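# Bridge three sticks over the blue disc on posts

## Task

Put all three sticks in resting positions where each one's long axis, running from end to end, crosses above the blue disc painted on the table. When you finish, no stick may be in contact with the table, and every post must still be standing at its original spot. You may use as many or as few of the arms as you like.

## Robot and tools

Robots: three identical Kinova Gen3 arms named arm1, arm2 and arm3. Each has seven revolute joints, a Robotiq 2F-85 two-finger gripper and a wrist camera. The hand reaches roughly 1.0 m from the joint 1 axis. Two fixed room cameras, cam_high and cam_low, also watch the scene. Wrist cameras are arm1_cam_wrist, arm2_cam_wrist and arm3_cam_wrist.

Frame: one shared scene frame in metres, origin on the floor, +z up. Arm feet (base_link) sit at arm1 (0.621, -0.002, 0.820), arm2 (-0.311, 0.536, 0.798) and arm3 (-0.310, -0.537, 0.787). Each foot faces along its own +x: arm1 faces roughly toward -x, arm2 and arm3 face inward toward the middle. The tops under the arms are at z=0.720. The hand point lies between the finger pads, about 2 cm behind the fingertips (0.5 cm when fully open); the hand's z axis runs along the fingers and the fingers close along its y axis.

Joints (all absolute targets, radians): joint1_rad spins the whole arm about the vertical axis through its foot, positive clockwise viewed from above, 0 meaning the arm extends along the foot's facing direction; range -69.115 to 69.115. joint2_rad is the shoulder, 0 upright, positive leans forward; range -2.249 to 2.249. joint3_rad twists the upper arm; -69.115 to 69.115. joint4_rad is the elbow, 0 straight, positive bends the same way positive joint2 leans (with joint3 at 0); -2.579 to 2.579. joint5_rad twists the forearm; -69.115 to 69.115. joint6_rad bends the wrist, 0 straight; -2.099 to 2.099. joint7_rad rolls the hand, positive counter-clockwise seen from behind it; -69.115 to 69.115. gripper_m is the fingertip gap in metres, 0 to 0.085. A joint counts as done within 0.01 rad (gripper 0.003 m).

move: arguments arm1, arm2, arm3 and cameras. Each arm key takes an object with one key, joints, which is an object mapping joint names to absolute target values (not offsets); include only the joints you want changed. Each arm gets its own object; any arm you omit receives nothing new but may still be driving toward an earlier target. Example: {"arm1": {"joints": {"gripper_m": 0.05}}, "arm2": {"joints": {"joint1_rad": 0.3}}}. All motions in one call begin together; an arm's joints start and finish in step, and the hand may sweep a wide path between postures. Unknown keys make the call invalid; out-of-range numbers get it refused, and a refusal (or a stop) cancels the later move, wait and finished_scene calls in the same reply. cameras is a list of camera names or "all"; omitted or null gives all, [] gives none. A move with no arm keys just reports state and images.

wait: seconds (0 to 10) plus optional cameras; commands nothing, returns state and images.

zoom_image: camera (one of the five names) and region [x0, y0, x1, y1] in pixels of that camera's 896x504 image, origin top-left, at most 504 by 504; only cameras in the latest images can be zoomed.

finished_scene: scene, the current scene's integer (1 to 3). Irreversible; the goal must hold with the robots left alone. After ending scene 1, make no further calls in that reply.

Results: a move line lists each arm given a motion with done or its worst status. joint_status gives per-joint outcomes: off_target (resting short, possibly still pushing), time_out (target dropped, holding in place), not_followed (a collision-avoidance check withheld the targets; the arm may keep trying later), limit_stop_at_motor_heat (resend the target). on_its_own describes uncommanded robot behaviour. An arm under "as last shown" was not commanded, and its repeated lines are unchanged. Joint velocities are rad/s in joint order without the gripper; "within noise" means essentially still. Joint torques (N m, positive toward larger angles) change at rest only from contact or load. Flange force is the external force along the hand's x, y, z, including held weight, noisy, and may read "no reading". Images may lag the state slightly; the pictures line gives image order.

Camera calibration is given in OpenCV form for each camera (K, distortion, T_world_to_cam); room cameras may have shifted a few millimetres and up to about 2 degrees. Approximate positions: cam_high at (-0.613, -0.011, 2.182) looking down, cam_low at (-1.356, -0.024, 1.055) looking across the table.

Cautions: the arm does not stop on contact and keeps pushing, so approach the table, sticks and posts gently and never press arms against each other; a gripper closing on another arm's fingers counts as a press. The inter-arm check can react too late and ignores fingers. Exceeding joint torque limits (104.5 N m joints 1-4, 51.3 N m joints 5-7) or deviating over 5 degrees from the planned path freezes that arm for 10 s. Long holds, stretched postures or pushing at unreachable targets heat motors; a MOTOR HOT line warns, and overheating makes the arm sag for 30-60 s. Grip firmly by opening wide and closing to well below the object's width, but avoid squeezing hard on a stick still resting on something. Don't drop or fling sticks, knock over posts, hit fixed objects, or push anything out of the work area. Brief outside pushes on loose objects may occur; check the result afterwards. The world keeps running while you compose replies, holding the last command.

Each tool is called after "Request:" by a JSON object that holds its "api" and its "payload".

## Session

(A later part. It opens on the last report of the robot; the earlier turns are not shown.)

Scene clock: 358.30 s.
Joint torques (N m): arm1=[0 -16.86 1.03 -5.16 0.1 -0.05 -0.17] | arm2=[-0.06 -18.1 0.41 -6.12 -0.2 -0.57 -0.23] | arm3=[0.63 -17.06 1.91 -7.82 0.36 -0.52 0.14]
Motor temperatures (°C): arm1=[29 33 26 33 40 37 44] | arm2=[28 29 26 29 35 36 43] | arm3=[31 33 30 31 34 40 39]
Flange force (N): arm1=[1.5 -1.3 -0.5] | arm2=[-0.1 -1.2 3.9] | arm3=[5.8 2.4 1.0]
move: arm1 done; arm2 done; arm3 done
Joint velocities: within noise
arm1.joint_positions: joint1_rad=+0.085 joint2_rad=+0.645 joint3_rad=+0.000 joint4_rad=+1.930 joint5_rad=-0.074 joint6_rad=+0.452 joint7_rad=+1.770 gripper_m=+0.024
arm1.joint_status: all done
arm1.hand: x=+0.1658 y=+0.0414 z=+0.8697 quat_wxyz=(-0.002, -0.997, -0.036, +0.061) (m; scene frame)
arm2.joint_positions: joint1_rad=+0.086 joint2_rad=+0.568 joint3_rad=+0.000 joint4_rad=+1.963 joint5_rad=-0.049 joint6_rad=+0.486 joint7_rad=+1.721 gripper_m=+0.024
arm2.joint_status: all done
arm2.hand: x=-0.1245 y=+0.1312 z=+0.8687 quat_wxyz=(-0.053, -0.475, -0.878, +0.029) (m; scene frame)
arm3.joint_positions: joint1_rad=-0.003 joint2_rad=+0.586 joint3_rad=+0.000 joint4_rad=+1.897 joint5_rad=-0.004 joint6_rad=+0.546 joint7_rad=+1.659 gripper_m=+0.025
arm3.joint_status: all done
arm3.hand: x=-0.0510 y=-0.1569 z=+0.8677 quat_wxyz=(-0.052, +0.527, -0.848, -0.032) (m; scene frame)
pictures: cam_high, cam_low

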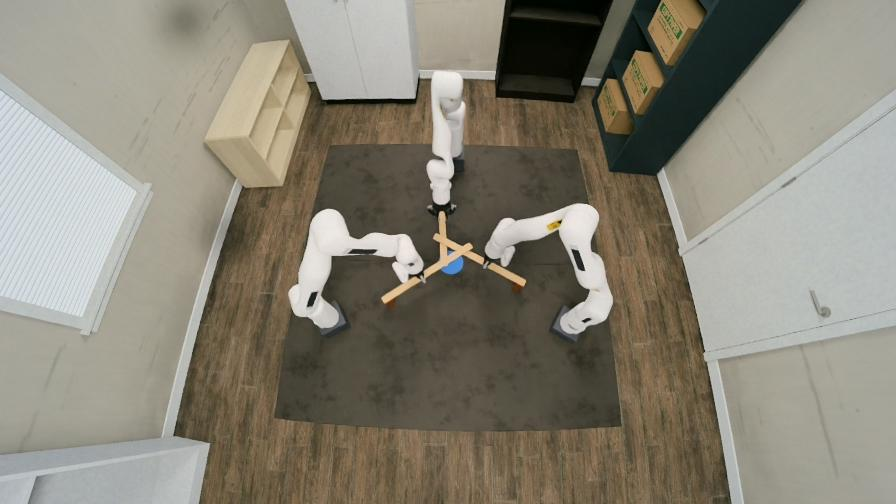

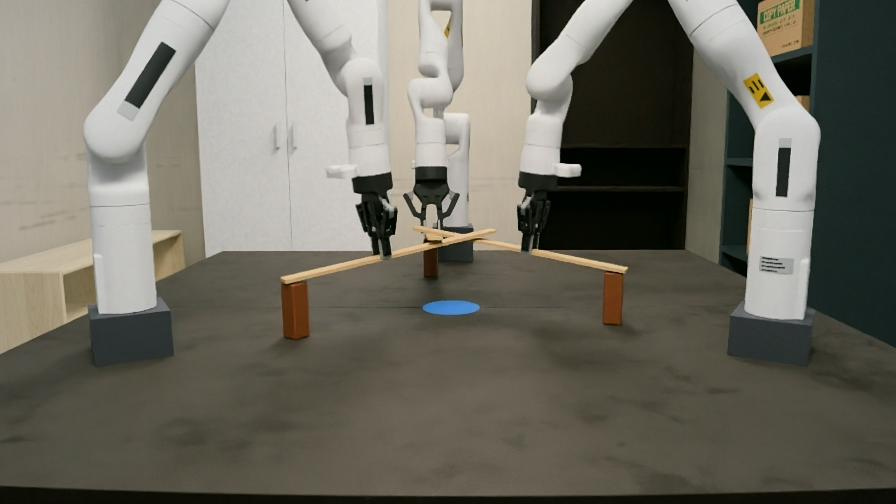

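Request:
{"api": "move", "payload": {"arm1": {"joints": {"gripper_m": 0.05}}, "arm2": {"joints": {"gripper_m": 0.05}}, "arm3": {"joints": {"gripper_m": 0.05}}, "cameras": ["cam_high", "cam_low"]}}

Scene clock: 377.20 s.
Joint torques (N m): arm1=[0.01 -16.6 1.03 -5.06 0.1 0.01 -0.17] | arm2=[-0.11 -17.89 0.36 -5.87 -0.19 -0.56 -0.26] | arm3=[0.64 -16.81 1.85 -7.7 0.4 -0.5 0.13]
Motor temperatures (°C): arm1=[29 33 26 33 40 37 44] | arm2=[28 29 26 29 35 36 43] | arm3=[31 33 30 31 34 40 39]
Flange force (N): arm1=[1.5 -1.2 -1.0] | arm2=[-0.7 -1.5 3.4] | arm3=[5.8 2.4 0.4]
move: arm1 done; arm2 done; arm3 done
Joint velocities: within noise
arm1.joint_positions: joint1_rad=+0.085 joint2_rad=+0.645 joint3_rad=+0.000 joint4_rad=+1.930 joint5_rad=-0.074 joint6_rad=+0.452 joint7_rad=+1.770 gripper_m=+0.050
arm1.joint_status: all done
arm1.hand: x=+0.1658 y=+0.0414 z=+0.8697 quat_wxyz=(-0.002, -0.997, -0.036, +0.061) (m; scene frame)
arm2.joint_positions: joint1_rad=+0.086 joint2_rad=+0.568 joint3_rad=+0.000 joint4_rad=+1.963 joint5_rad=-0.049 joint6_rad=+0.486 joint7_rad=+1.721 gripper_m=+0.050
arm2.joint_status: all done
arm2.hand: x=-0.1245 y=+0.1312 z=+0.8687 quat_wxyz=(-0.053, -0.475, -0.878, +0.029) (m; scene frame)
arm3.joint_positions: joint1_rad=-0.003 joint2_rad=+0.586 joint3_rad=+0.000 joint4_rad=+1.897 joint5_rad=-0.004 joint6_rad=+0.546 joint7_rad=+1.659 gripper_m=+0.050
arm3.joint_status: all done
arm3.hand: x=-0.0510 y=-0.1569 z=+0.8677 quat_wxyz=(-0.052, +0.527, -0.848, -0.032) (m; scene frame)
pictures: cam_high, cam_low

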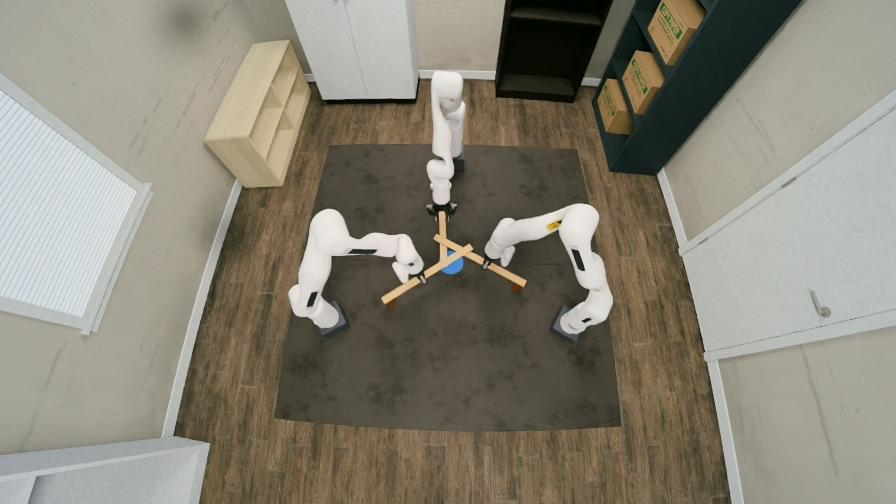

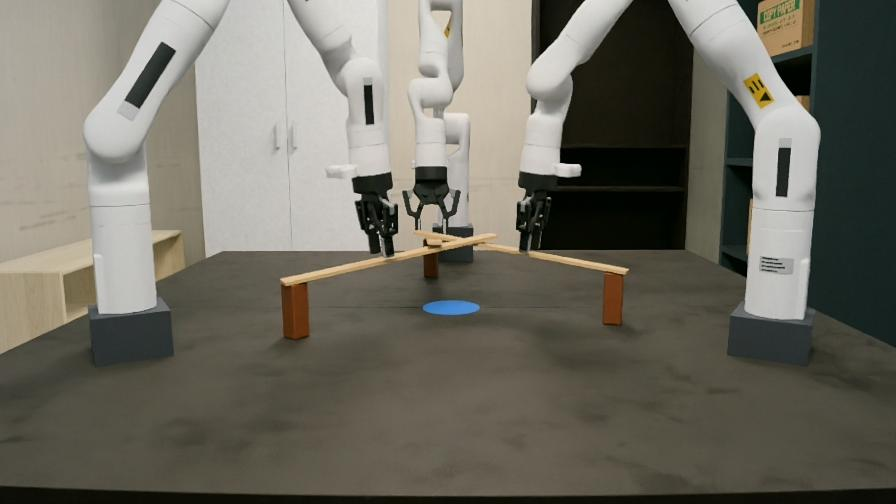

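Request:
{"api": "move", "payload": {"arm1": {"joints": {"joint2_rad": 0.431, "joint4_rad": 1.877, "joint5_rad": -0.050, "joint6_rad": 0.718}}, "arm2": {"joints": {"joint2_rad": 0.361, "joint4_rad": 1.886, "joint5_rad": -0.033, "joint6_rad": 0.770}}, "arm3": {"joints": {"joint2_rad": 0.388, "joint4_rad": 1.819, "joint5_rad": -0.003, "joint6_rad": 0.822}}, "cameras": ["cam_high", "cam_low"]}}

Request:
{"api": "zoom_image", "payload": {"camera": "cam_high", "region": [370, 180, 550, 330]}}

Request:
{"api": "zoom_image", "payload": {"camera": "cam_low", "region": [260, 200, 660, 360]}}

Scene clock: 392.67 s.
Joint torques (N m): arm1=[-0.01 -14.8 0.96 -6.86 0.08 0.01 -0.17] | arm2=[-0.04 -16.01 0.31 -7.82 -0.23 -0.54 -0.23] | arm3=[0.66 -14.96 1.8 -9.39 0.4 -0.51 0.14]
Motor temperatures (°C): arm1=[29 34 26 33 40 37 44] | arm2=[28 29 26 29 35 36 43] | arm3=[31 33 30 31 34 40 39]
Flange force (N): arm1=[1.4 -1.0 -0.6] | arm2=[-1.1 -1.2 3.0] | arm3=[5.6 3.1 1.7]
move: arm1 done; arm2 done; arm3 done
Joint velocities: within noise
arm1.joint_positions: joint1_rad=+0.085 joint2_rad=+0.431 joint3_rad=+0.000 joint4_rad=+1.877 joint5_rad=-0.050 joint6_rad=+0.718 joint7_rad=+1.770 gripper_m=+0.050
arm1.joint_status: all done
arm1.hand: x=+0.1794 y=+0.0387 z=+0.9696 quat_wxyz=(-0.001, -0.997, -0.050, +0.062) (m; scene frame)
arm2.joint_positions: joint1_rad=+0.086 joint2_rad=+0.361 joint3_rad=+0.000 joint4_rad=+1.886 joint5_rad=-0.033 joint6_rad=+0.770 joint7_rad=+1.721 gripper_m=+0.050
arm2.joint_status: all done
arm2.hand: x=-0.1292 y=+0.1427 z=+0.9688 quat_wxyz=(-0.053, -0.467, -0.882, +0.029) (m; scene frame)
arm3.joint_positions: joint1_rad=-0.003 joint2_rad=+0.388 joint3_rad=+0.000 joint4_rad=+1.819 joint5_rad=-0.003 joint6_rad=+0.822 joint7_rad=+1.659 gripper_m=+0.050
arm3.joint_status: all done
arm3.hand: x=-0.0575 y=-0.1691 z=+0.9684 quat_wxyz=(-0.052, +0.528, -0.847, -0.032) (m; scene frame)
pictures: cam_high, cam_low

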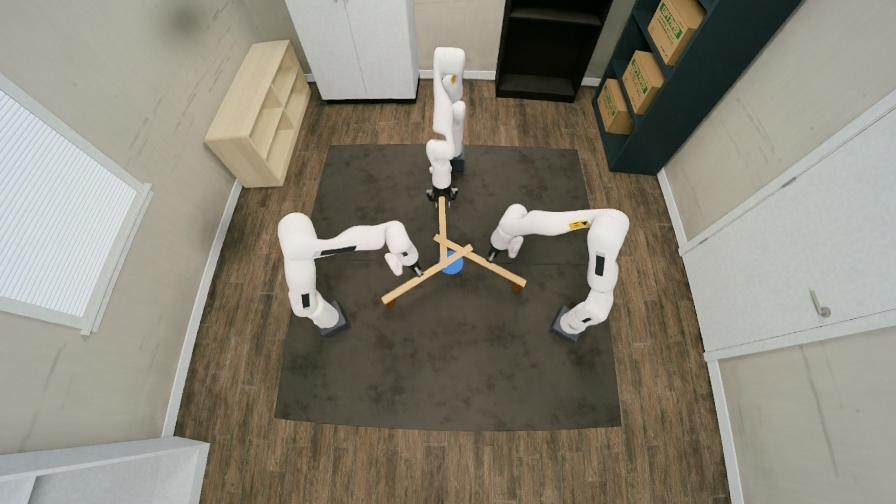

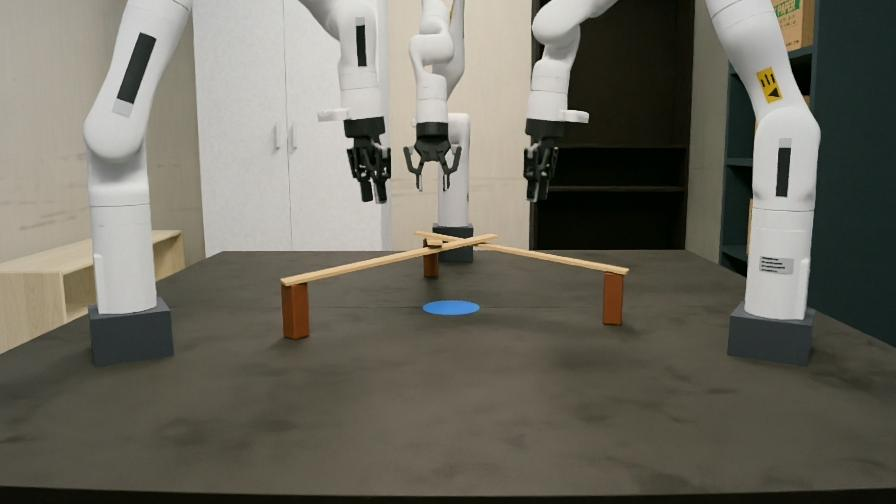

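Scaled by 2.800 from the camera's 896x504 image, which has a finer 1280x720 frame.

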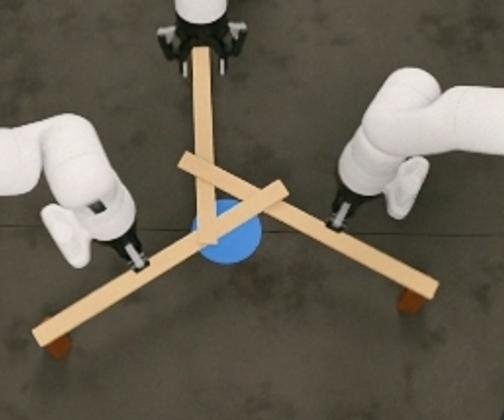

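Scaled by 1.260 from the camera's 896x504 image, which has a finer 1280x720 frame.

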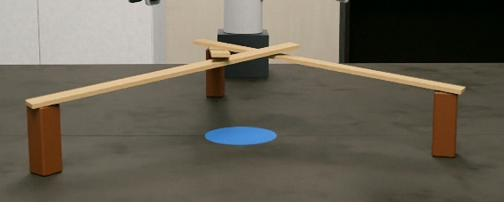

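Request:
{"api": "zoom_image", "payload": {"camera": "cam_high", "region": [410, 190, 500, 280]}}

Request:
{"api": "zoom_image", "payload": {"camera": "cam_low", "region": [390, 215, 530, 325]}}

Scaled by 5.600 from the camera's 896x504 image, which has a finer 1280x720 frame.

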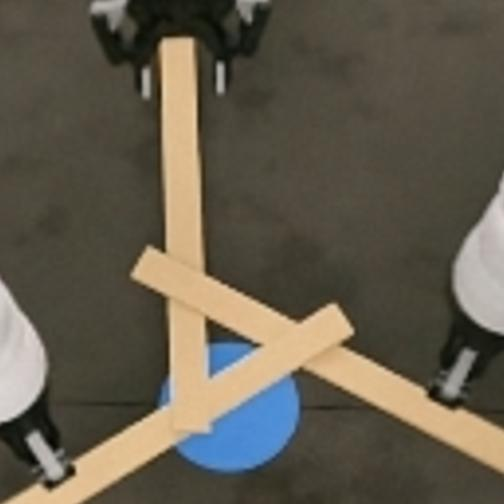

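Scaled by 3.600 from the camera's 896x504 image, which has a finer 1280x720 frame.

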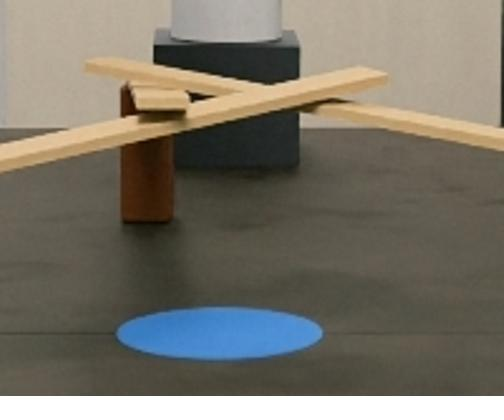

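Request:
{"api": "finished_scene", "payload": {"scene": 3}}

The scene is finished: the task was done.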